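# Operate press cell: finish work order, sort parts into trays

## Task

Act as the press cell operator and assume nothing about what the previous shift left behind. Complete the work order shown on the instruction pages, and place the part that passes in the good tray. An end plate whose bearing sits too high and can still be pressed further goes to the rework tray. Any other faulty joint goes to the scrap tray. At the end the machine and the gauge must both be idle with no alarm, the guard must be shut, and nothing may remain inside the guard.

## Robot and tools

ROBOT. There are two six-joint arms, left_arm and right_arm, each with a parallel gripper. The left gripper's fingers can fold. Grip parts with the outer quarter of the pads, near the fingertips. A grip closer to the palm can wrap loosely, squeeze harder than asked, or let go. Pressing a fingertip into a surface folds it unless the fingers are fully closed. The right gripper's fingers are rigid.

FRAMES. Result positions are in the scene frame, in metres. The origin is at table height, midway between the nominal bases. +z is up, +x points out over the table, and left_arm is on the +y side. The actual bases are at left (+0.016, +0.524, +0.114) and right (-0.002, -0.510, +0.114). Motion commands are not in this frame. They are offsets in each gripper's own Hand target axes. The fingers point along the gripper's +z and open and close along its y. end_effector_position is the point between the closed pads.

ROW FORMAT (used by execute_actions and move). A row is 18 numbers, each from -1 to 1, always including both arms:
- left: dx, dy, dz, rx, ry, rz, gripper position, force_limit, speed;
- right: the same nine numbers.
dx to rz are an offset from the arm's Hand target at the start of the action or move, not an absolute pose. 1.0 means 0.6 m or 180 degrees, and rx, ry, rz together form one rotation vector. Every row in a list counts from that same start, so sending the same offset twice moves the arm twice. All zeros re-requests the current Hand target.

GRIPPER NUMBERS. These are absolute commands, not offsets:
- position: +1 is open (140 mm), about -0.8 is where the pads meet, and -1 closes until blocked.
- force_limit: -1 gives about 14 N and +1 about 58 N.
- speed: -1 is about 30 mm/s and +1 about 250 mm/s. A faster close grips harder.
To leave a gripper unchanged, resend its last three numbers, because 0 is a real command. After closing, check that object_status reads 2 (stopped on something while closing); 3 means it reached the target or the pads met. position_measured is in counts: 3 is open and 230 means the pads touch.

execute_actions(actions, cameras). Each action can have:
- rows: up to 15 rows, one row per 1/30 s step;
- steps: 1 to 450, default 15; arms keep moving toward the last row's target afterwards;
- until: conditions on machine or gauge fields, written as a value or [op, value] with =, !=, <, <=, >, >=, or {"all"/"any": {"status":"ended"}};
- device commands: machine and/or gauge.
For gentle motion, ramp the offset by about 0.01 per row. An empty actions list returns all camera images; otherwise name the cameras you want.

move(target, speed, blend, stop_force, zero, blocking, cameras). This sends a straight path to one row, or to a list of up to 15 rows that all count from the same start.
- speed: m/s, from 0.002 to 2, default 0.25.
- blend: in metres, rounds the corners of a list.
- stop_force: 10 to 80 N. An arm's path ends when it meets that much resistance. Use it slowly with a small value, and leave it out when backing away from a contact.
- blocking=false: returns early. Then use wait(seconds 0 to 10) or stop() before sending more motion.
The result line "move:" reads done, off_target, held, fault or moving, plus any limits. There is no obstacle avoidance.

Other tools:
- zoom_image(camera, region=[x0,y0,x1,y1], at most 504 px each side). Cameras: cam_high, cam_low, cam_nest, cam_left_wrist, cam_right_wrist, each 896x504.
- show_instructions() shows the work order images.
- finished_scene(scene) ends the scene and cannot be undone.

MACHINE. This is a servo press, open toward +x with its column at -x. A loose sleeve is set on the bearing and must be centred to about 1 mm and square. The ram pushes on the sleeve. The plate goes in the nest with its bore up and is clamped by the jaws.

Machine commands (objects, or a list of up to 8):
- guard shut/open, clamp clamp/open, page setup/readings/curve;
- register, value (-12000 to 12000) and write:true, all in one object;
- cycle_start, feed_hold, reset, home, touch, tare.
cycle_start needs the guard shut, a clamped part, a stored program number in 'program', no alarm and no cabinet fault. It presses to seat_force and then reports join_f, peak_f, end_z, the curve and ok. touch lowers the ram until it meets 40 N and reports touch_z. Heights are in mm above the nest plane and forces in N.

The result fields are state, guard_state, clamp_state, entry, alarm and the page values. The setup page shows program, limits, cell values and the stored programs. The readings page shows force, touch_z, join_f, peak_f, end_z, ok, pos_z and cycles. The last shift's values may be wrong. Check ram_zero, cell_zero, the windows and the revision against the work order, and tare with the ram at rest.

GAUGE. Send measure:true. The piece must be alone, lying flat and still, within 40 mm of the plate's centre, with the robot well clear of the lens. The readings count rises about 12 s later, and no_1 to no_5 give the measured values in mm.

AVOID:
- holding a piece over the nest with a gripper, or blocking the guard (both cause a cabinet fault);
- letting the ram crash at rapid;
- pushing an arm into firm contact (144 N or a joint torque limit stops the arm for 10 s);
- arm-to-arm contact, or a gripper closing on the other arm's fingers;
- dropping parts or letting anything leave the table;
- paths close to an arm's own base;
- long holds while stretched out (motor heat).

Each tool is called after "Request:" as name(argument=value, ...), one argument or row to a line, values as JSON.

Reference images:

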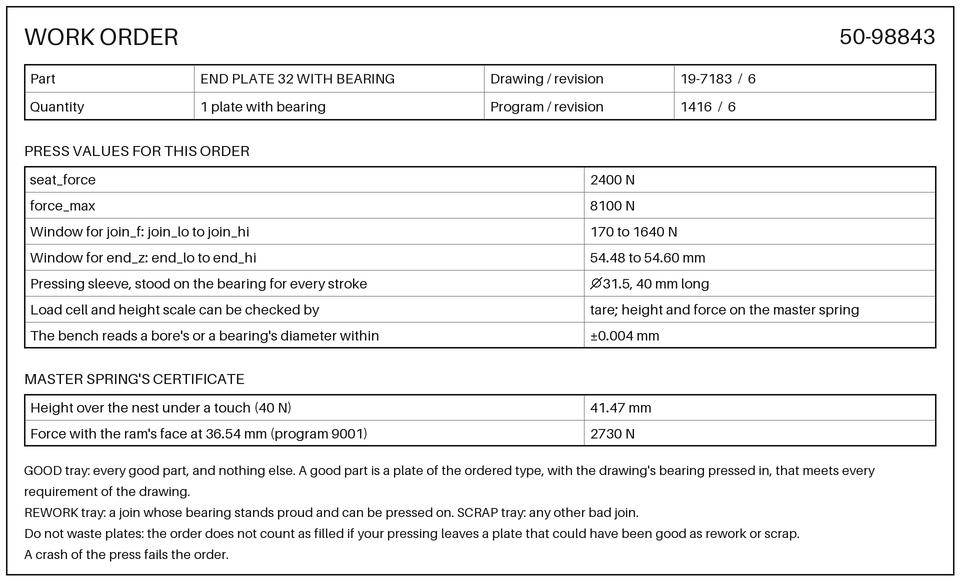

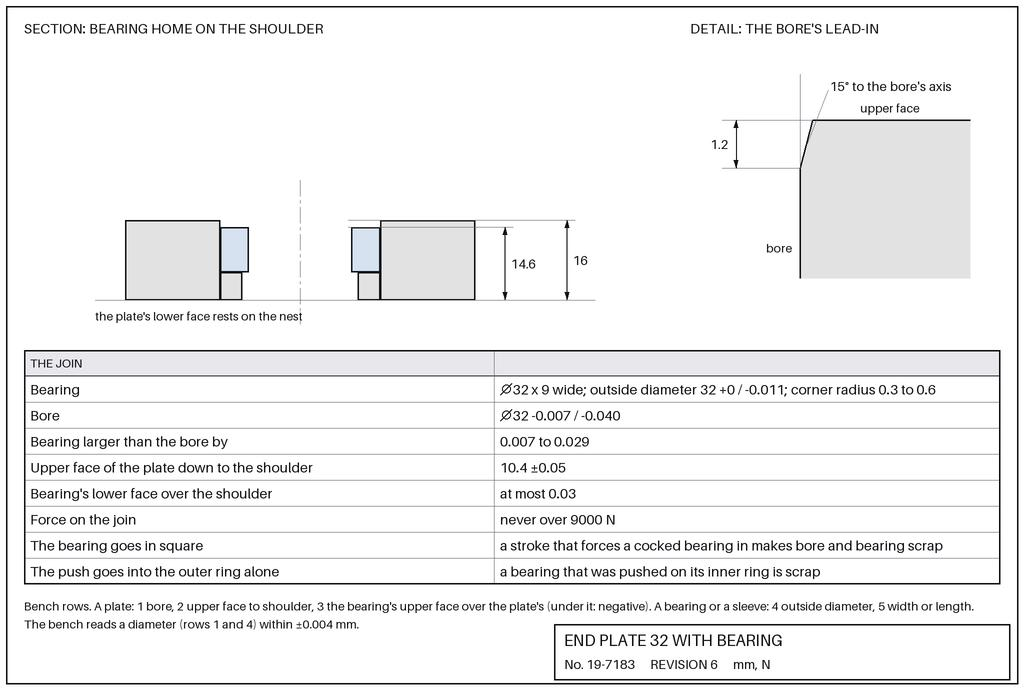

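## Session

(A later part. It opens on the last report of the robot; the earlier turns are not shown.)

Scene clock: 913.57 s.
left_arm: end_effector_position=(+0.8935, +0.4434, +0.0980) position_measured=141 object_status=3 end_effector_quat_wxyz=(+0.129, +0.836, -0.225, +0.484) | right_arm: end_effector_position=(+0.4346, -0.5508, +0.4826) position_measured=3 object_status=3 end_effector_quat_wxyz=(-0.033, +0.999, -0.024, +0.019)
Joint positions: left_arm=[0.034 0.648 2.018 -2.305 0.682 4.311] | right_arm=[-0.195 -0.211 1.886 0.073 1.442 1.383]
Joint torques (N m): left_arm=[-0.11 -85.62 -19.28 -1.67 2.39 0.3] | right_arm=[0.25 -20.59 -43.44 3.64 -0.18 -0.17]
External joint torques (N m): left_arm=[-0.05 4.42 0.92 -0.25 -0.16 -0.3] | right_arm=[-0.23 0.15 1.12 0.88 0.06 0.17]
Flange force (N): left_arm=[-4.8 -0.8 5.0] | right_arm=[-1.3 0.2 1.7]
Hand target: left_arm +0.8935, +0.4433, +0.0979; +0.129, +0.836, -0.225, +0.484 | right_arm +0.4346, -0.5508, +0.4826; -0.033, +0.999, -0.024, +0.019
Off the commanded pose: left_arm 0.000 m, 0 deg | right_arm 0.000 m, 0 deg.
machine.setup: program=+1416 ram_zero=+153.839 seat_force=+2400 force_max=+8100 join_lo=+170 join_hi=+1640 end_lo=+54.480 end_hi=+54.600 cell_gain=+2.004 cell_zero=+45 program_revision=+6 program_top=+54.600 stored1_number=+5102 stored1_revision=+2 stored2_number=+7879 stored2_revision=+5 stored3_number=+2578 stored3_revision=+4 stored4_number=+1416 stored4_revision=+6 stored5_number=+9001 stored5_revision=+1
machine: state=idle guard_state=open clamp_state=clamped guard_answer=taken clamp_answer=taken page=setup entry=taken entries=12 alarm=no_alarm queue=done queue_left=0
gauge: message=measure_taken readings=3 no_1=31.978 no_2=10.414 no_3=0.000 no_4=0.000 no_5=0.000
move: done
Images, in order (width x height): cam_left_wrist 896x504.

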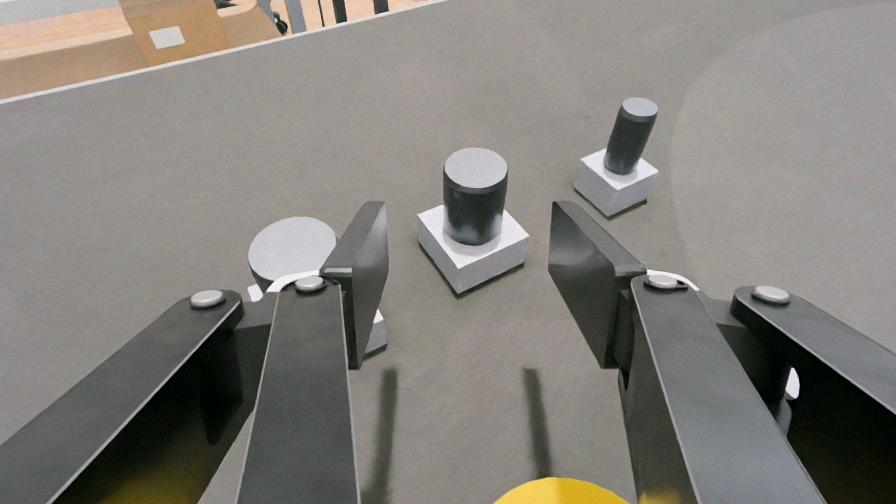

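Request:
move(
  target=[-0.0071,0.0113,0.1223,0,0,0,-0.1,-0.5,-0.8,0,0,0,0,0,0,1,1,1],
  speed=0.08,
  cameras=["cam_left_wrist","cam_low"],
)

Request:
zoom_image(
  camera="cam_low",
  region=[540, 230, 720, 350],
)

Scene clock: 937.33 s.
left_arm: end_effector_position=(+0.9434, +0.4067, +0.0578) position_measured=141 object_status=3 end_effector_quat_wxyz=(+0.129, +0.836, -0.225, +0.484) | right_arm: end_effector_position=(+0.4346, -0.5508, +0.4826) position_measured=3 object_status=3 end_effector_quat_wxyz=(-0.033, +0.999, -0.024, +0.019)
Joint positions: left_arm=[-0.023 0.748 1.918 -2.38 0.663 4.341] | right_arm=[-0.195 -0.211 1.886 0.073 1.442 1.383]
Joint torques (N m): left_arm=[-0.29 -93.23 -19.17 -1.82 2.38 0.26] | right_arm=[-0.25 -20.12 -43.86 3.65 -0.2 -0.1]
External joint torques (N m): left_arm=[0.1 3.71 0.42 -0.16 -0.12 -0.26] | right_arm=[0.26 -0.26 1.63 0.86 0.08 0.1]
Flange force (N): left_arm=[-3.6 -1.2 4.4] | right_arm=[-2.5 -0.9 2.5]
Hand target: left_arm +0.9434, +0.4067, +0.0577; +0.129, +0.836, -0.225, +0.484 | right_arm +0.4346, -0.5508, +0.4826; -0.033, +0.999, -0.024, +0.019
Off the commanded pose: left_arm 0.000 m, 0 deg | right_arm 0.000 m, 0 deg.
machine.setup: program=+1416 ram_zero=+153.839 seat_force=+2400 force_max=+8100 join_lo=+170 join_hi=+1640 end_lo=+54.480 end_hi=+54.600 cell_gain=+2.004 cell_zero=+45 program_revision=+6 program_top=+54.600 stored1_number=+5102 stored1_revision=+2 stored2_number=+7879 stored2_revision=+5 stored3_number=+2578 stored3_revision=+4 stored4_number=+1416 stored4_revision=+6 stored5_number=+9001 stored5_revision=+1
machine: state=idle guard_state=open clamp_state=clamped guard_answer=taken clamp_answer=taken page=setup entry=taken entries=12 alarm=no_alarm queue=done queue_left=0
gauge: message=measure_taken readings=3 no_1=31.978 no_2=10.414 no_3=0.000 no_4=0.000 no_5=0.000
move: done
Images, in order (width x height): cam_low 896x504, cam_left_wrist 896x504.

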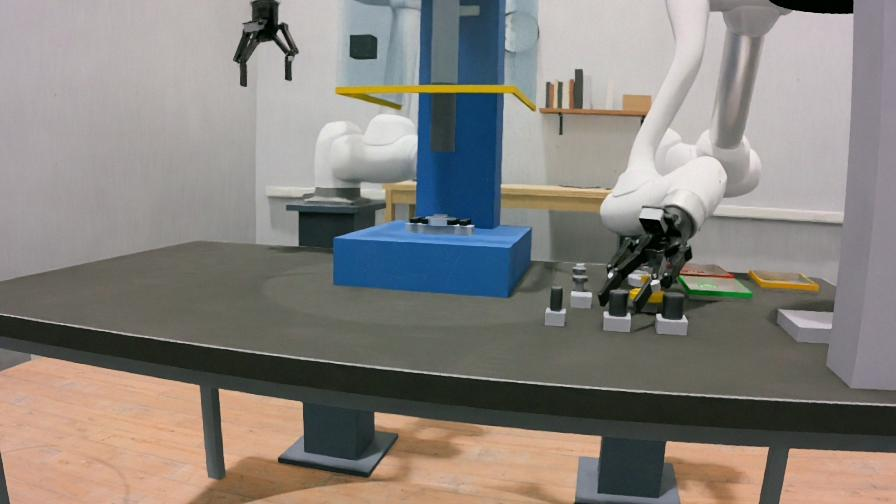

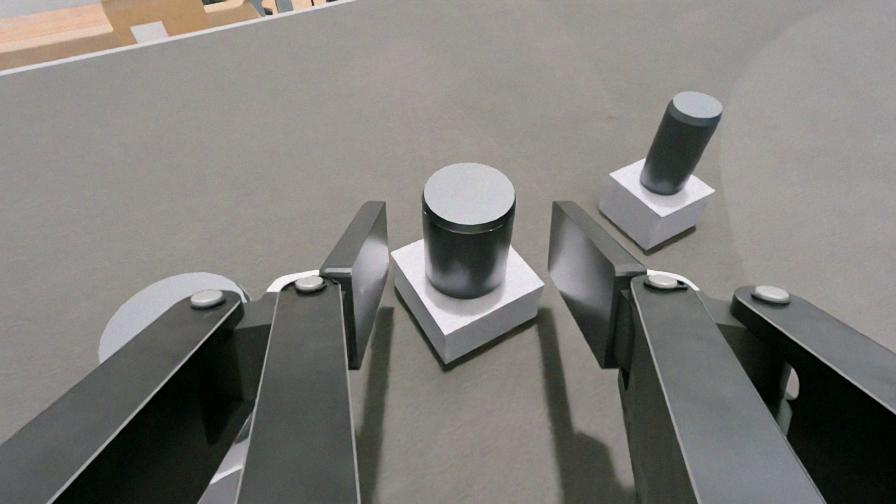

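Scaled by 2.800 from the camera's 896x504 image, which has a finer 1280x720 frame.

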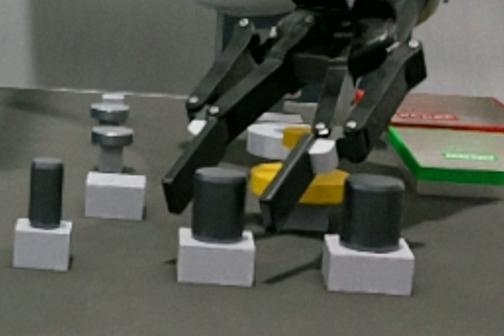

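Request:
move(
  target=[0.0087,0,0.0149,0,0,0,-0.1,-0.5,-0.8,0,0,0,0,0,0,1,1,1],
  speed=0.04,
  cameras=["cam_left_wrist"],
)

Request:
execute_actions(
  actions=[
    {"rows":[[0,0,0,0,0,0,-1,0,-1,0,0,0,0,0,0,1,1,1]],"steps":75},
  ],
  cameras=["cam_left_wrist"],
)

Scene clock: 952.17 s.
left_arm: end_effector_position=(+0.9524, +0.4015, +0.0578) position_measured=141 object_status=3 end_effector_quat_wxyz=(+0.129, +0.836, -0.225, +0.484) | right_arm: end_effector_position=(+0.4346, -0.5508, +0.4826) position_measured=3 object_status=3 end_effector_quat_wxyz=(-0.033, +0.999, -0.024, +0.019)
Joint positions: left_arm=[-0.03 0.755 1.9 -2.379 0.653 4.333] | right_arm=[-0.195 -0.211 1.886 0.073 1.442 1.383]
Joint torques (N m): left_arm=[-0.33 -94.43 -19.7 -1.8 2.34 0.22] | right_arm=[0.72 -20.14 -43.56 3.69 -0.16 -0.15]
External joint torques (N m): left_arm=[0.31 3.84 0.4 -0.22 -0.07 -0.22] | right_arm=[-0.76 -0.22 1.32 0.82 0.04 0.15]
Flange force (N): left_arm=[-3.9 -1.4 4.5] | right_arm=[-2.4 1.4 1.9]
Hand target: left_arm +0.9524, +0.4015, +0.0578; +0.129, +0.836, -0.225, +0.484 | right_arm +0.4346, -0.5508, +0.4826; -0.033, +0.999, -0.024, +0.019
Off the commanded pose: left_arm 0.000 m, 0 deg | right_arm 0.000 m, 0 deg.
machine.setup: program=+1416 ram_zero=+153.839 seat_force=+2400 force_max=+8100 join_lo=+170 join_hi=+1640 end_lo=+54.480 end_hi=+54.600 cell_gain=+2.004 cell_zero=+45 program_revision=+6 program_top=+54.600 stored1_number=+5102 stored1_revision=+2 stored2_number=+7879 stored2_revision=+5 stored3_number=+2578 stored3_revision=+4 stored4_number=+1416 stored4_revision=+6 stored5_number=+9001 stored5_revision=+1
machine: state=idle guard_state=open clamp_state=clamped guard_answer=taken clamp_answer=taken page=setup entry=taken entries=12 alarm=no_alarm queue=done queue_left=0
gauge: message=measure_taken readings=3 no_1=31.978 no_2=10.414 no_3=0.000 no_4=0.000 no_5=0.000
move: done
Images, in order (width x height): cam_left_wrist 896x504.

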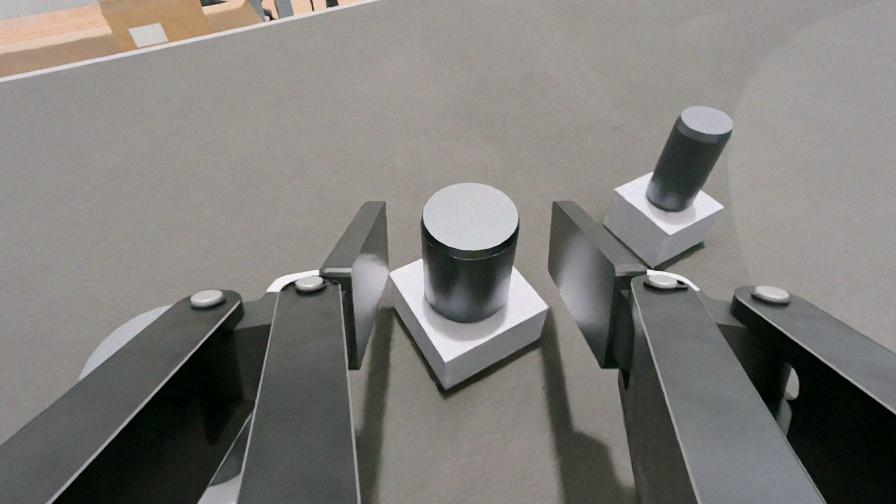

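Scene clock: 954.87 s.
left_arm: end_effector_position=(+0.9524, +0.4015, +0.0578) position_measured=185 object_status=2 end_effector_quat_wxyz=(+0.129, +0.836, -0.225, +0.484) | right_arm: end_effector_position=(+0.4346, -0.5508, +0.4826) position_measured=3 object_status=3 end_effector_quat_wxyz=(-0.033, +0.999, -0.024, +0.019)
Joint positions: left_arm=[-0.03 0.755 1.9 -2.379 0.653 4.333] | right_arm=[-0.195 -0.211 1.886 0.073 1.442 1.383]
Joint torques (N m): left_arm=[-1.52 -88.57 -17.69 -1.5 1.11 0.18] | right_arm=[0.48 -20.17 -43.83 3.71 -0.25 -0.19]
External joint torques (N m): left_arm=[1.37 -1.87 -1.42 -0.51 1.15 -0.18] | right_arm=[-0.67 -0.14 1.53 0.79 0.12 0.19]
Flange force (N): left_arm=[0.6 -1.5 -1.2] | right_arm=[-2.6 1.1 2.1]
Hand target: left_arm +0.9524, +0.4015, +0.0578; +0.129, +0.836, -0.225, +0.484 | right_arm +0.4346, -0.5508, +0.4826; -0.033, +0.999, -0.024, +0.019
Off the commanded pose: left_arm 0.000 m, 0 deg | right_arm 0.000 m, 0 deg.
machine.setup: program=+1416 ram_zero=+153.839 seat_force=+2400 force_max=+8100 join_lo=+170 join_hi=+1640 end_lo=+54.480 end_hi=+54.600 cell_gain=+2.004 cell_zero=+45 program_revision=+6 program_top=+54.600 stored1_number=+5102 stored1_revision=+2 stored2_number=+7879 stored2_revision=+5 stored3_number=+2578 stored3_revision=+4 stored4_number=+1416 stored4_revision=+6 stored5_number=+9001 stored5_revision=+1
machine: state=idle guard_state=open clamp_state=clamped guard_answer=taken clamp_answer=taken page=setup entry=taken entries=12 alarm=no_alarm queue=done queue_left=0
gauge: message=measure_taken readings=3 no_1=31.978 no_2=10.414 no_3=0.000 no_4=0.000 no_5=0.000
Images, in order (width x height): cam_left_wrist 896x504.

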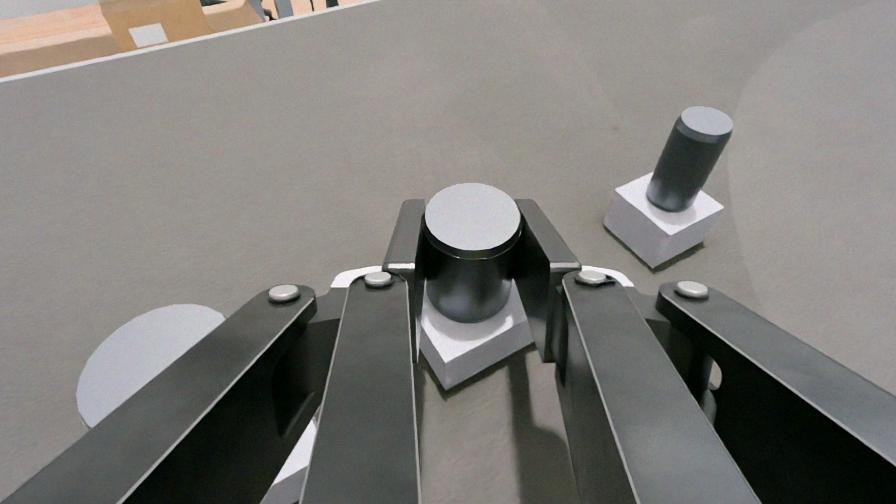

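Request:
move(
  target=[
    [0.1443,0,-0.0833,0,0,0,-1,0,-1,0,0,0,0,0,0,1,1,1],
    [0.0967,0.0987,-0.4398,-0.2887,0,0.1667,-1,0,-1,0,0,0,0,0,0,1,1,1],
  ],
  speed=[0.1,0.25],
  blend=[0.03,0],
)

Scene clock: 975.67 s.
left_arm: end_effector_position=(+0.7494, +0.4503, +0.2393) position_measured=185 object_status=2 end_effector_quat_wxyz=(+0.353, +0.611, -0.613, +0.355) | right_arm: end_effector_position=(+0.4346, -0.5508, +0.4826) position_measured=3 object_status=3 end_effector_quat_wxyz=(-0.033, +0.999, -0.024, +0.019)
Joint positions: left_arm=[0.228 0.595 1.709 -1.028 1.387 3.891] | right_arm=[-0.195 -0.211 1.886 0.073 1.442 1.383]
Joint torques (N m): left_arm=[-0.36 -92.27 -29.76 -0.46 2.27 0.26] | right_arm=[0.28 -20.14 -43.61 3.67 -0.14 -0.2]
External joint torques (N m): left_arm=[0.07 5.81 1.45 0.34 -0.62 -0.26] | right_arm=[-0.31 -0.26 1.33 0.84 0.02 0.2]
Flange force (N): left_arm=[-6.4 -3.7 2.8] | right_arm=[-2.3 0.2 2.0]
Hand target: left_arm +0.7494, +0.4503, +0.2393; +0.353, +0.611, -0.613, +0.355 | right_arm +0.4346, -0.5508, +0.4826; -0.033, +0.999, -0.024, +0.019
Off the commanded pose: left_arm 0.000 m, 0 deg | right_arm 0.000 m, 0 deg.
machine.setup: program=+1416 ram_zero=+153.839 seat_force=+2400 force_max=+8100 join_lo=+170 join_hi=+1640 end_lo=+54.480 end_hi=+54.600 cell_gain=+2.004 cell_zero=+45 program_revision=+6 program_top=+54.600 stored1_number=+5102 stored1_revision=+2 stored2_number=+7879 stored2_revision=+5 stored3_number=+2578 stored3_revision=+4 stored4_number=+1416 stored4_revision=+6 stored5_number=+9001 stored5_revision=+1
machine: state=idle guard_state=open clamp_state=clamped guard_answer=taken clamp_answer=taken page=setup entry=taken entries=12 alarm=no_alarm queue=done queue_left=0
gauge: message=measure_taken readings=3 no_1=31.978 no_2=10.414 no_3=0.000 no_4=0.000 no_5=0.000
move: done

Request:
move(
  target=[
    [0.2263,0.2483,0.3231,0,0,0,-1,0,-1,0,0,0,0,0,0,1,1,1],
    [0.3108,0.2483,0.6526,0,0,0,-1,0,-1,0,0,0,0,0,0,1,1,1],
    [0.2805,0.2483,0.6701,0,0,0,-1,0,-1,0,0,0,0,0,0,1,1,1],
  ],
  speed=[0.25,0.2,0.06],
  blend=[0.04,0.01,0],
  cameras=["cam_nest","cam_low","cam_left_wrist"],
)

Request:
zoom_image(
  camera="cam_low",
  region=[400, 160, 480, 250],
)

Request:
zoom_image(
  camera="cam_nest",
  region=[290, 120, 490, 340],
)

Request:
zoom_image(
  camera="cam_left_wrist",
  region=[340, 130, 600, 390],
)

Scene clock: 999.20 s.
left_arm: end_effector_position=(+0.6002, +0.0180, +0.1838) position_measured=185 object_status=2 end_effector_quat_wxyz=(+0.353, +0.611, -0.613, +0.355) | right_arm: end_effector_position=(+0.4346, -0.5508, +0.4826) position_measured=3 object_status=3 end_effector_quat_wxyz=(-0.033, +0.999, -0.024, +0.019)
Joint positions: left_arm=[-0.424 0.508 2.022 -1.569 0.916 3.992] | right_arm=[-0.195 -0.211 1.886 0.073 1.442 1.383]
Joint torques (N m): left_arm=[-0.12 -78.4 -23.23 -1.48 2.48 0.25] | right_arm=[-0.13 -20.06 -43.83 3.7 -0.2 -0.2]
External joint torques (N m): left_arm=[0.06 6.2 1.64 0.21 -0.66 -0.25] | right_arm=[0.15 -0.34 1.55 0.81 0.07 0.2]
Flange force (N): left_arm=[-6.8 -3.2 5.6] | right_arm=[-2.6 -0.8 2.3]
Hand target: left_arm +0.6002, +0.0180, +0.1838; +0.353, +0.611, -0.613, +0.355 | right_arm +0.4346, -0.5508, +0.4826; -0.033, +0.999, -0.024, +0.019
Off the commanded pose: left_arm 0.000 m, 0 deg | right_arm 0.000 m, 0 deg.
machine.setup: program=+1416 ram_zero=+153.839 seat_force=+2400 force_max=+8100 join_lo=+170 join_hi=+1640 end_lo=+54.480 end_hi=+54.600 cell_gain=+2.004 cell_zero=+45 program_revision=+6 program_top=+54.600 stored1_number=+5102 stored1_revision=+2 stored2_number=+7879 stored2_revision=+5 stored3_number=+2578 stored3_revision=+4 stored4_number=+1416 stored4_revision=+6 stored5_number=+9001 stored5_revision=+1
machine: state=idle guard_state=open clamp_state=clamped guard_answer=taken clamp_answer=taken page=setup entry=taken entries=12 alarm=no_alarm queue=done queue_left=0
gauge: message=measure_taken readings=3 no_1=31.978 no_2=10.414 no_3=0.000 no_4=0.000 no_5=0.000
move: done
Images, in order (width x height): cam_low 896x504, cam_nest 896x504, cam_left_wrist 896x504.

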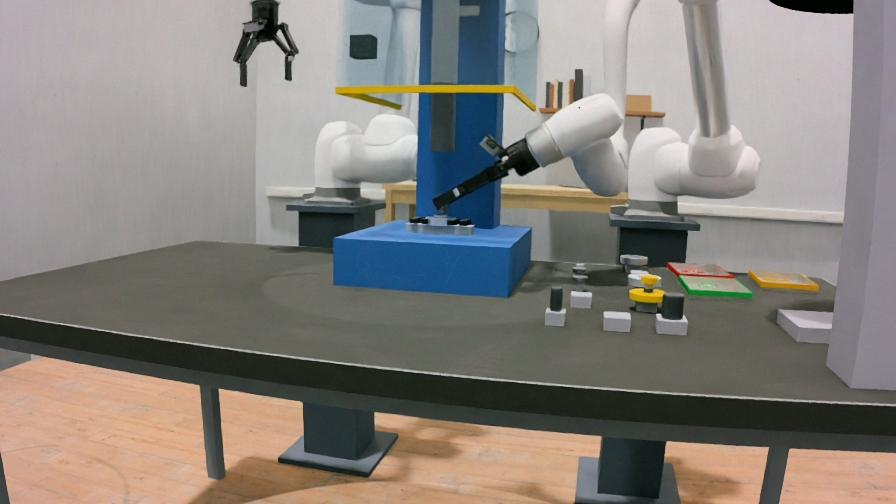

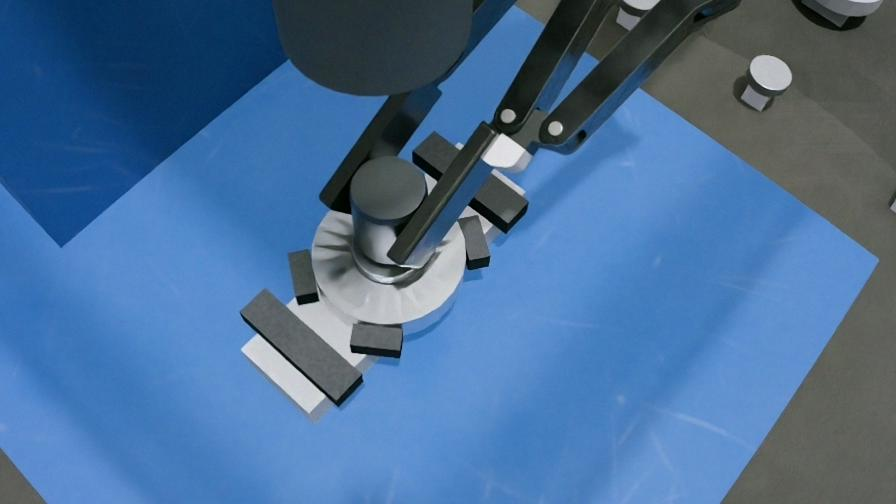

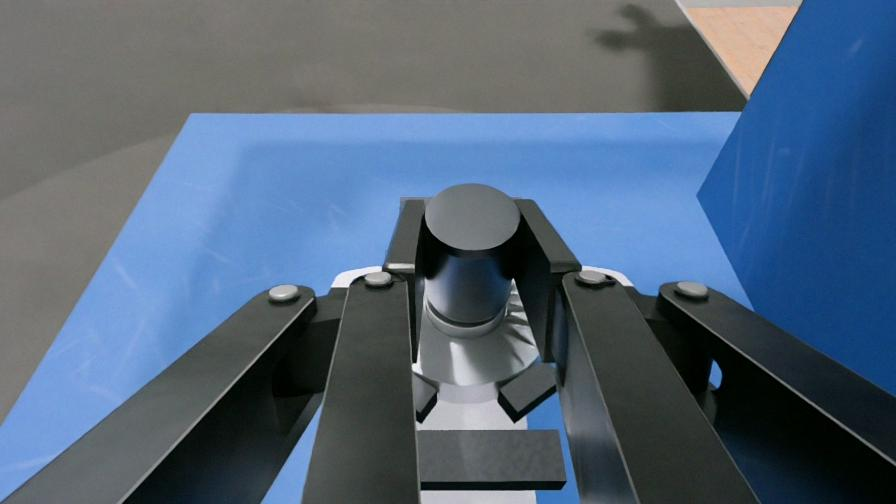

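Scaled by 5.600 from the camera's 896x504 image, which has a finer 1280x720 frame.

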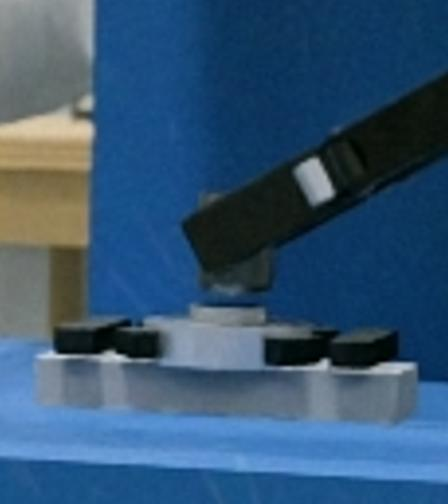

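Scaled by 2.291 from the camera's 896x504 image, which has a finer 1280x720 frame.

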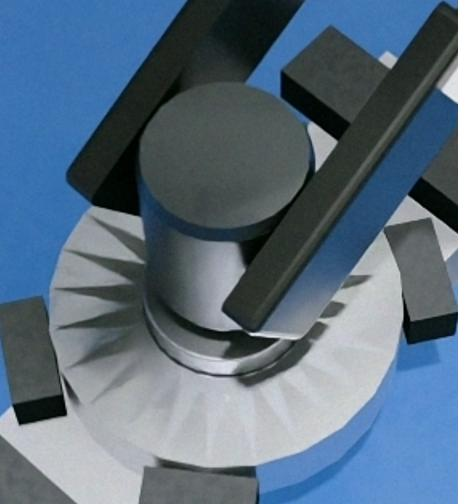

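Scaled by 1.938 from the camera's 896x504 image, which has a finer 1280x720 frame.

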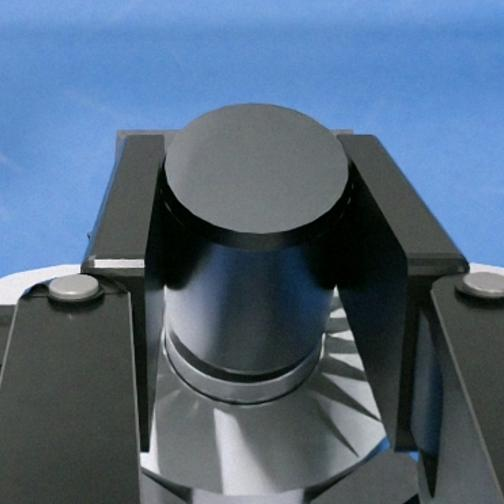

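Request:
move(
  target=[0.0028,-0.0015,0.0049,0,0,0,-1,0,-1,0,0,0,0,0,0,1,1,1],
  speed=0.02,
  cameras=["cam_nest","cam_low","cam_left_wrist"],
)

Request:
zoom_image(
  camera="cam_low",
  region=[410, 180, 470, 240],
)

Request:
zoom_image(
  camera="cam_nest",
  region=[310, 140, 460, 310],
)

Request:
zoom_image(
  camera="cam_left_wrist",
  region=[400, 260, 540, 370],
)

Scene clock: 1025.13 s.
left_arm: end_effector_position=(+0.6011, +0.0146, +0.1838) position_measured=185 object_status=2 end_effector_quat_wxyz=(+0.353, +0.611, -0.613, +0.355) | right_arm: end_effector_position=(+0.4346, -0.5508, +0.4826) position_measured=3 object_status=3 end_effector_quat_wxyz=(-0.033, +0.999, -0.024, +0.019)
Joint positions: left_arm=[-0.429 0.51 2.018 -1.571 0.913 3.989] | right_arm=[-0.195 -0.211 1.886 0.073 1.442 1.383]
Joint torques (N m): left_arm=[-0.21 -78.56 -23.25 -1.45 2.48 0.27] | right_arm=[0.38 -20.01 -43.69 3.67 -0.21 -0.11]
External joint torques (N m): left_arm=[0.13 6.06 1.4 0.16 -0.67 -0.28] | right_arm=[-0.42 -0.37 1.42 0.84 0.09 0.11]
Flange force (N): left_arm=[-6.5 -3.5 5.6] | right_arm=[-2.7 0.7 2.0]
Hand target: left_arm +0.6011, +0.0146, +0.1838; +0.353, +0.611, -0.613, +0.355 | right_arm +0.4346, -0.5508, +0.4826; -0.033, +0.999, -0.024, +0.019
Off the commanded pose: left_arm 0.000 m, 0 deg | right_arm 0.000 m, 0 deg.
machine.setup: program=+1416 ram_zero=+153.839 seat_force=+2400 force_max=+8100 join_lo=+170 join_hi=+1640 end_lo=+54.480 end_hi=+54.600 cell_gain=+2.004 cell_zero=+45 program_revision=+6 program_top=+54.600 stored1_number=+5102 stored1_revision=+2 stored2_number=+7879 stored2_revision=+5 stored3_number=+2578 stored3_revision=+4 stored4_number=+1416 stored4_revision=+6 stored5_number=+9001 stored5_revision=+1
machine: state=idle guard_state=open clamp_state=clamped guard_answer=taken clamp_answer=taken page=setup entry=taken entries=12 alarm=no_alarm queue=done queue_left=0
gauge: message=measure_taken readings=3 no_1=31.978 no_2=10.414 no_3=0.000 no_4=0.000 no_5=0.000
move: done
Images, in order (width x height): cam_low 896x504, cam_nest 896x504, cam_left_wrist 896x504.

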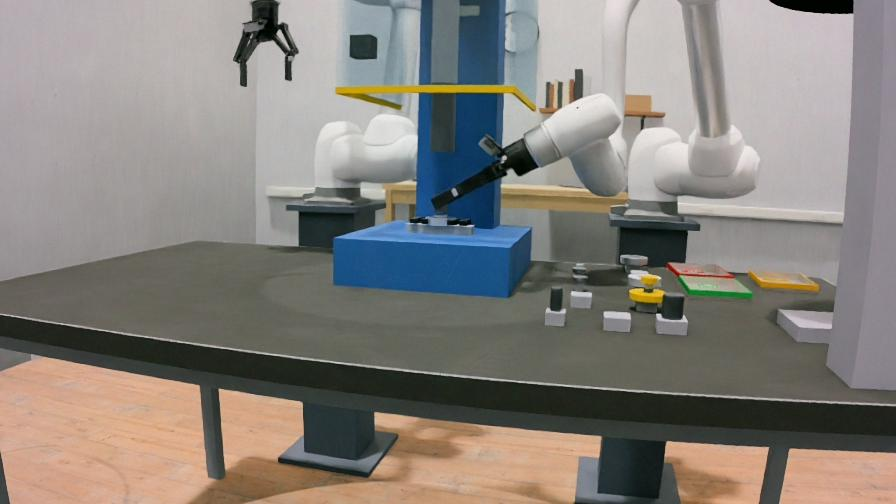

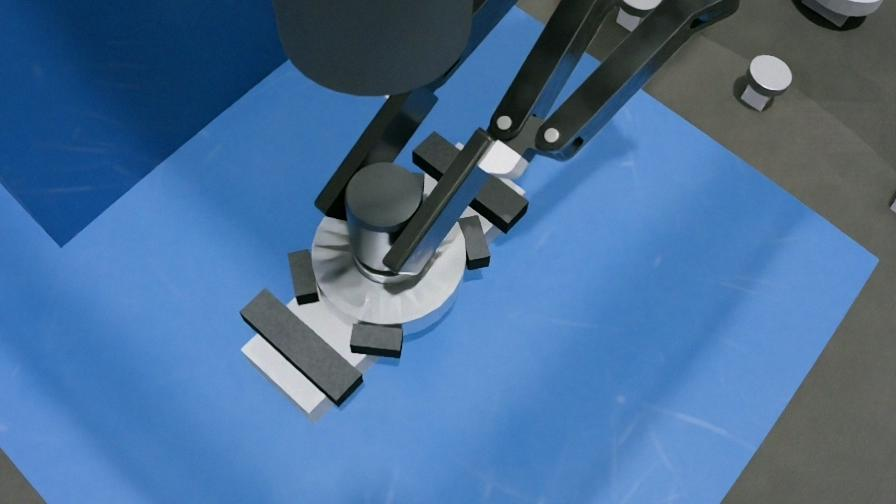

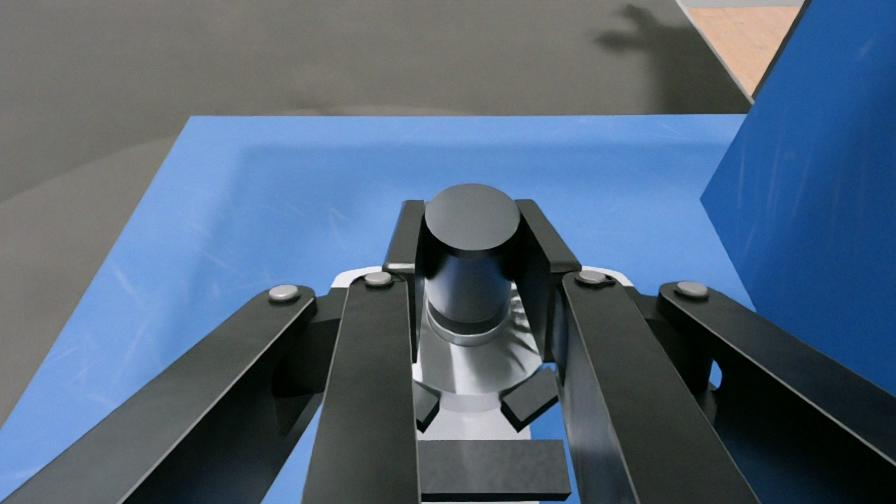

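Scaled by 8.400 from the camera's 896x504 image, which has a finer 1280x720 frame.

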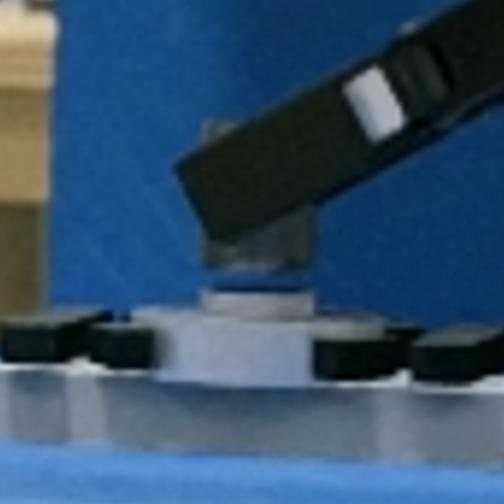

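Scaled by 2.965 from the camera's 896x504 image, which has a finer 1280x720 frame.

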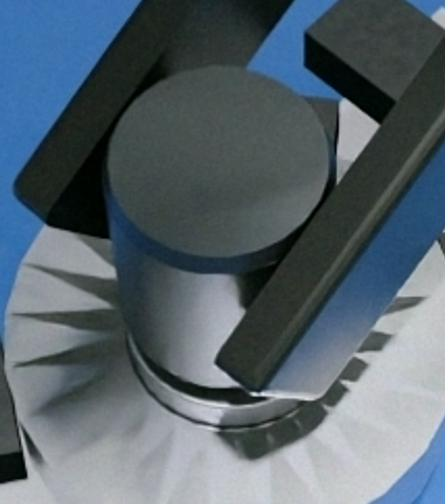

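Scaled by 3.600 from the camera's 896x504 image, which has a finer 1280x720 frame.

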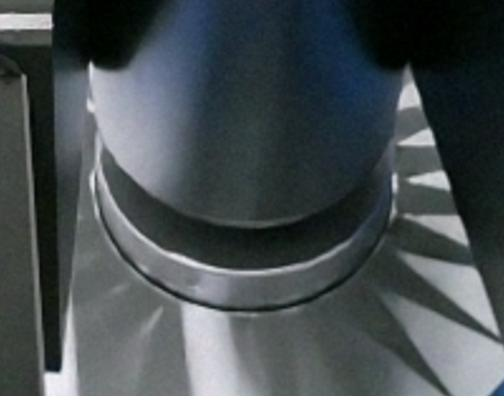

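Request:
move(
  target=[-0.001,0,-0.0017,0,0,0,-1,0,-1,0,0,0,0,0,0,1,1,1],
  speed=0.02,
)

Request:
move(
  target=[-0.0101,0,0.0058,0,0,0,-1,0,-1,0,0,0,0,0,0,1,1,1],
  stop_force=10,
  speed=0.005,
  cameras=["cam_low","cam_left_wrist","cam_nest"],
)

Request:
zoom_image(
  camera="cam_low",
  region=[410, 180, 470, 240],
)

Request:
zoom_image(
  camera="cam_left_wrist",
  region=[400, 260, 540, 370],
)

Request:
zoom_image(
  camera="cam_nest",
  region=[310, 140, 460, 310],
)

Scene clock: 1050.50 s.
left_arm: end_effector_position=(+0.6011, +0.0158, +0.1838) position_measured=185 object_status=2 end_effector_quat_wxyz=(+0.353, +0.611, -0.613, +0.355) | right_arm: end_effector_position=(+0.4346, -0.5508, +0.4826) position_measured=3 object_status=3 end_effector_quat_wxyz=(-0.033, +0.999, -0.024, +0.019)
Joint positions: left_arm=[-0.427 0.51 2.019 -1.57 0.914 3.99] | right_arm=[-0.195 -0.211 1.886 0.073 1.442 1.383]
Joint torques (N m): left_arm=[-0.1 -78.18 -23.45 -1.43 2.49 0.05] | right_arm=[0.78 -20.11 -43.65 3.62 -0.22 -0.1]
External joint torques (N m): left_arm=[0.01 5.78 1.95 0.15 -0.67 -0.05] | right_arm=[-0.79 -0.31 1.33 0.89 0.1 0.09]
Flange force (N): left_arm=[-6.9 -1.9 5.3] | right_arm=[-2.7 1.6 1.8]
Hand target: left_arm +0.6011, +0.0158, +0.1838; +0.353, +0.611, -0.613, +0.355 | right_arm +0.4346, -0.5508, +0.4826; -0.033, +0.999, -0.024, +0.019
Off the commanded pose: left_arm 0.000 m, 0 deg | right_arm 0.000 m, 0 deg.
machine.setup: program=+1416 ram_zero=+153.839 seat_force=+2400 force_max=+8100 join_lo=+170 join_hi=+1640 end_lo=+54.480 end_hi=+54.600 cell_gain=+2.004 cell_zero=+45 program_revision=+6 program_top=+54.600 stored1_number=+5102 stored1_revision=+2 stored2_number=+7879 stored2_revision=+5 stored3_number=+2578 stored3_revision=+4 stored4_number=+1416 stored4_revision=+6 stored5_number=+9001 stored5_revision=+1
machine: state=idle guard_state=open clamp_state=clamped guard_answer=taken clamp_answer=taken page=setup entry=taken entries=12 alarm=no_alarm queue=done queue_left=0
gauge: message=measure_taken readings=3 no_1=31.978 no_2=10.414 no_3=0.000 no_4=0.000 no_5=0.000
move: done

Scene clock: 1052.20 s.
left_arm: end_effector_position=(+0.6011, +0.0158, +0.1782) position_measured=185 object_status=2 end_effector_quat_wxyz=(+0.353, +0.611, -0.613, +0.355) | right_arm: end_effector_position=(+0.4346, -0.5508, +0.4826) position_measured=3 object_status=3 end_effector_quat_wxyz=(-0.033, +0.999, -0.024, +0.019)
Joint positions: left_arm=[-0.427 0.518 2.02 -1.578 0.915 4.003] | right_arm=[-0.195 -0.211 1.886 0.073 1.442 1.383]
Joint torques (N m): left_arm=[-3.24 -68.43 -19.92 -0.37 -0.3 0.49] | right_arm=[0.48 -20.64 -43.63 3.64 -0.21 -0.15]
External joint torques (N m): left_arm=[3.04 -4.42 -1.46 -0.92 2.15 -0.49] | right_arm=[-0.49 0.27 1.39 0.87 0.09 0.14]
Flange force (N): left_arm=[2.9 -0.7 -8.3] | right_arm=[-1.6 0.9 2.1]
Hand target: left_arm +0.6012, +0.0158, +0.1782; +0.353, +0.611, -0.613, +0.355 (not the last commanded pose) | right_arm +0.4346, -0.5508, +0.4826; -0.033, +0.999, -0.024, +0.019
Off the commanded pose: left_arm 0.001 m, 0 deg | right_arm 0.000 m, 0 deg.
machine.setup: program=+1416 ram_zero=+153.839 seat_force=+2400 force_max=+8100 join_lo=+170 join_hi=+1640 end_lo=+54.480 end_hi=+54.600 cell_gain=+2.004 cell_zero=+45 program_revision=+6 program_top=+54.600 stored1_number=+5102 stored1_revision=+2 stored2_number=+7879 stored2_revision=+5 stored3_number=+2578 stored3_revision=+4 stored4_number=+1416 stored4_revision=+6 stored5_number=+9001 stored5_revision=+1
machine: state=idle guard_state=open clamp_state=clamped guard_answer=taken clamp_answer=taken page=setup entry=taken entries=12 alarm=no_alarm queue=done queue_left=0
gauge: message=measure_taken readings=3 no_1=31.978 no_2=10.414 no_3=0.000 no_4=0.000 no_5=0.000
move: contact (left_arm)
Images, in order (width x height): cam_low 896x504, cam_nest 896x504, cam_left_wrist 896x504.

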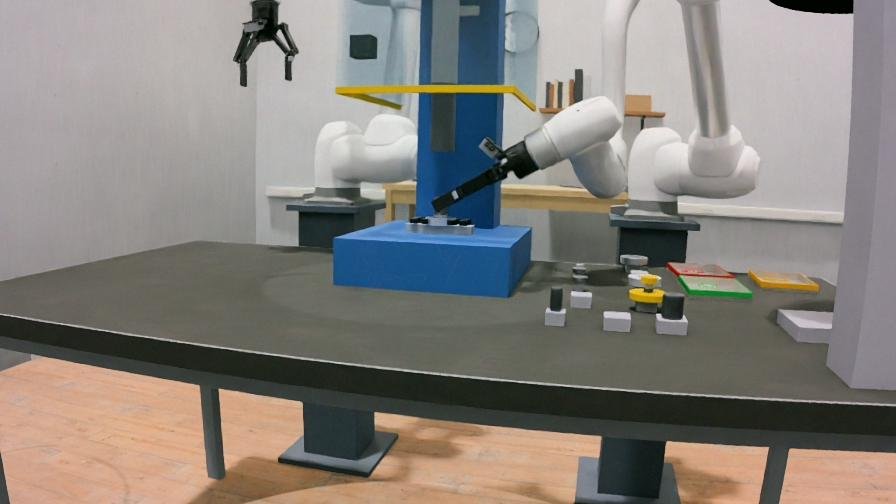

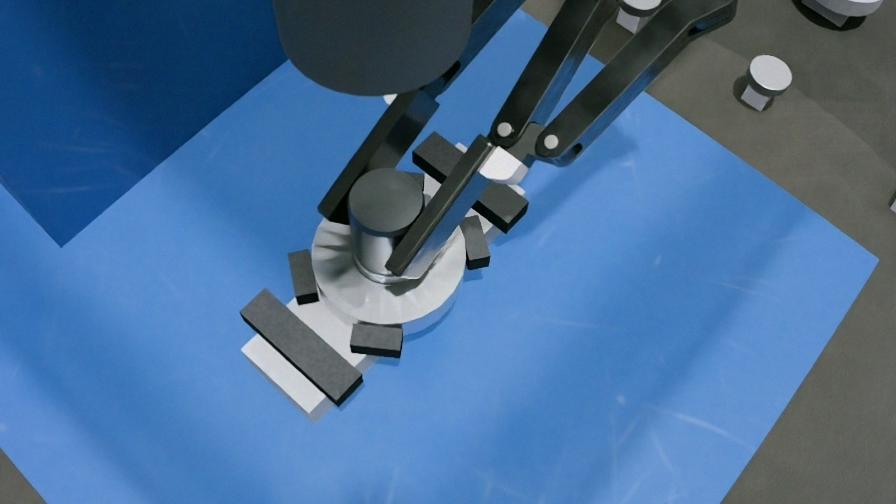

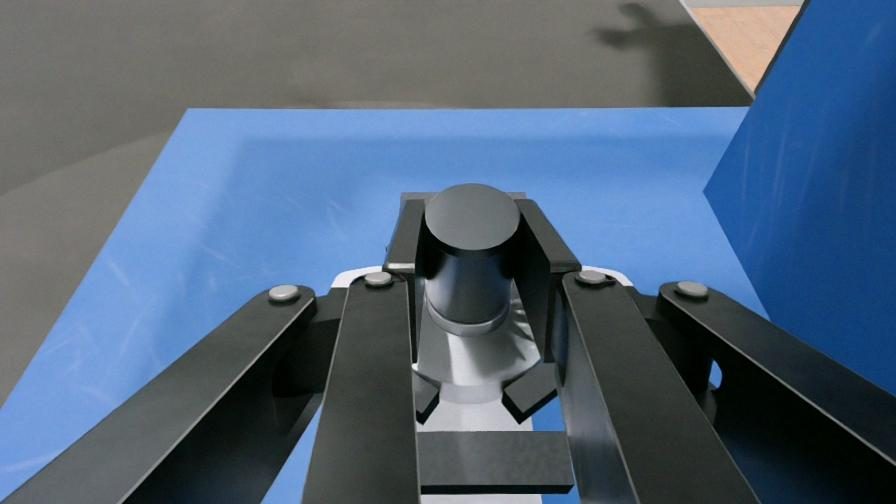

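Scaled by 8.400 from the camera's 896x504 image, which has a finer 1280x720 frame.

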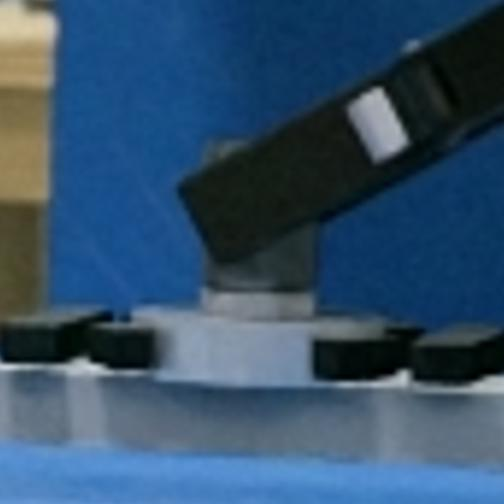

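Scaled by 3.600 from the camera's 896x504 image, which has a finer 1280x720 frame.

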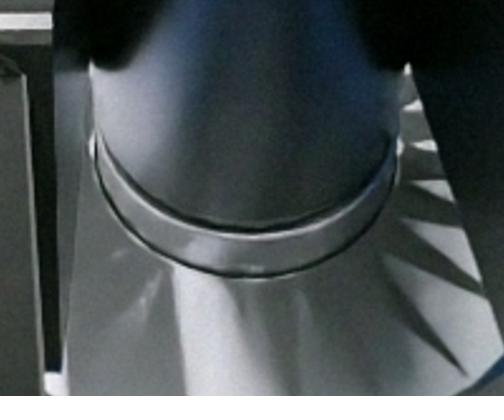

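Scaled by 2.965 from the camera's 896x504 image, which has a finer 1280x720 frame.

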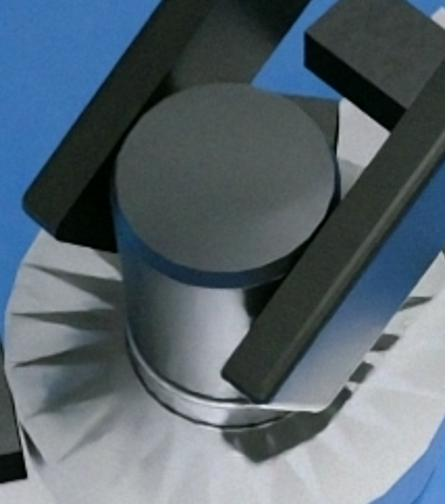

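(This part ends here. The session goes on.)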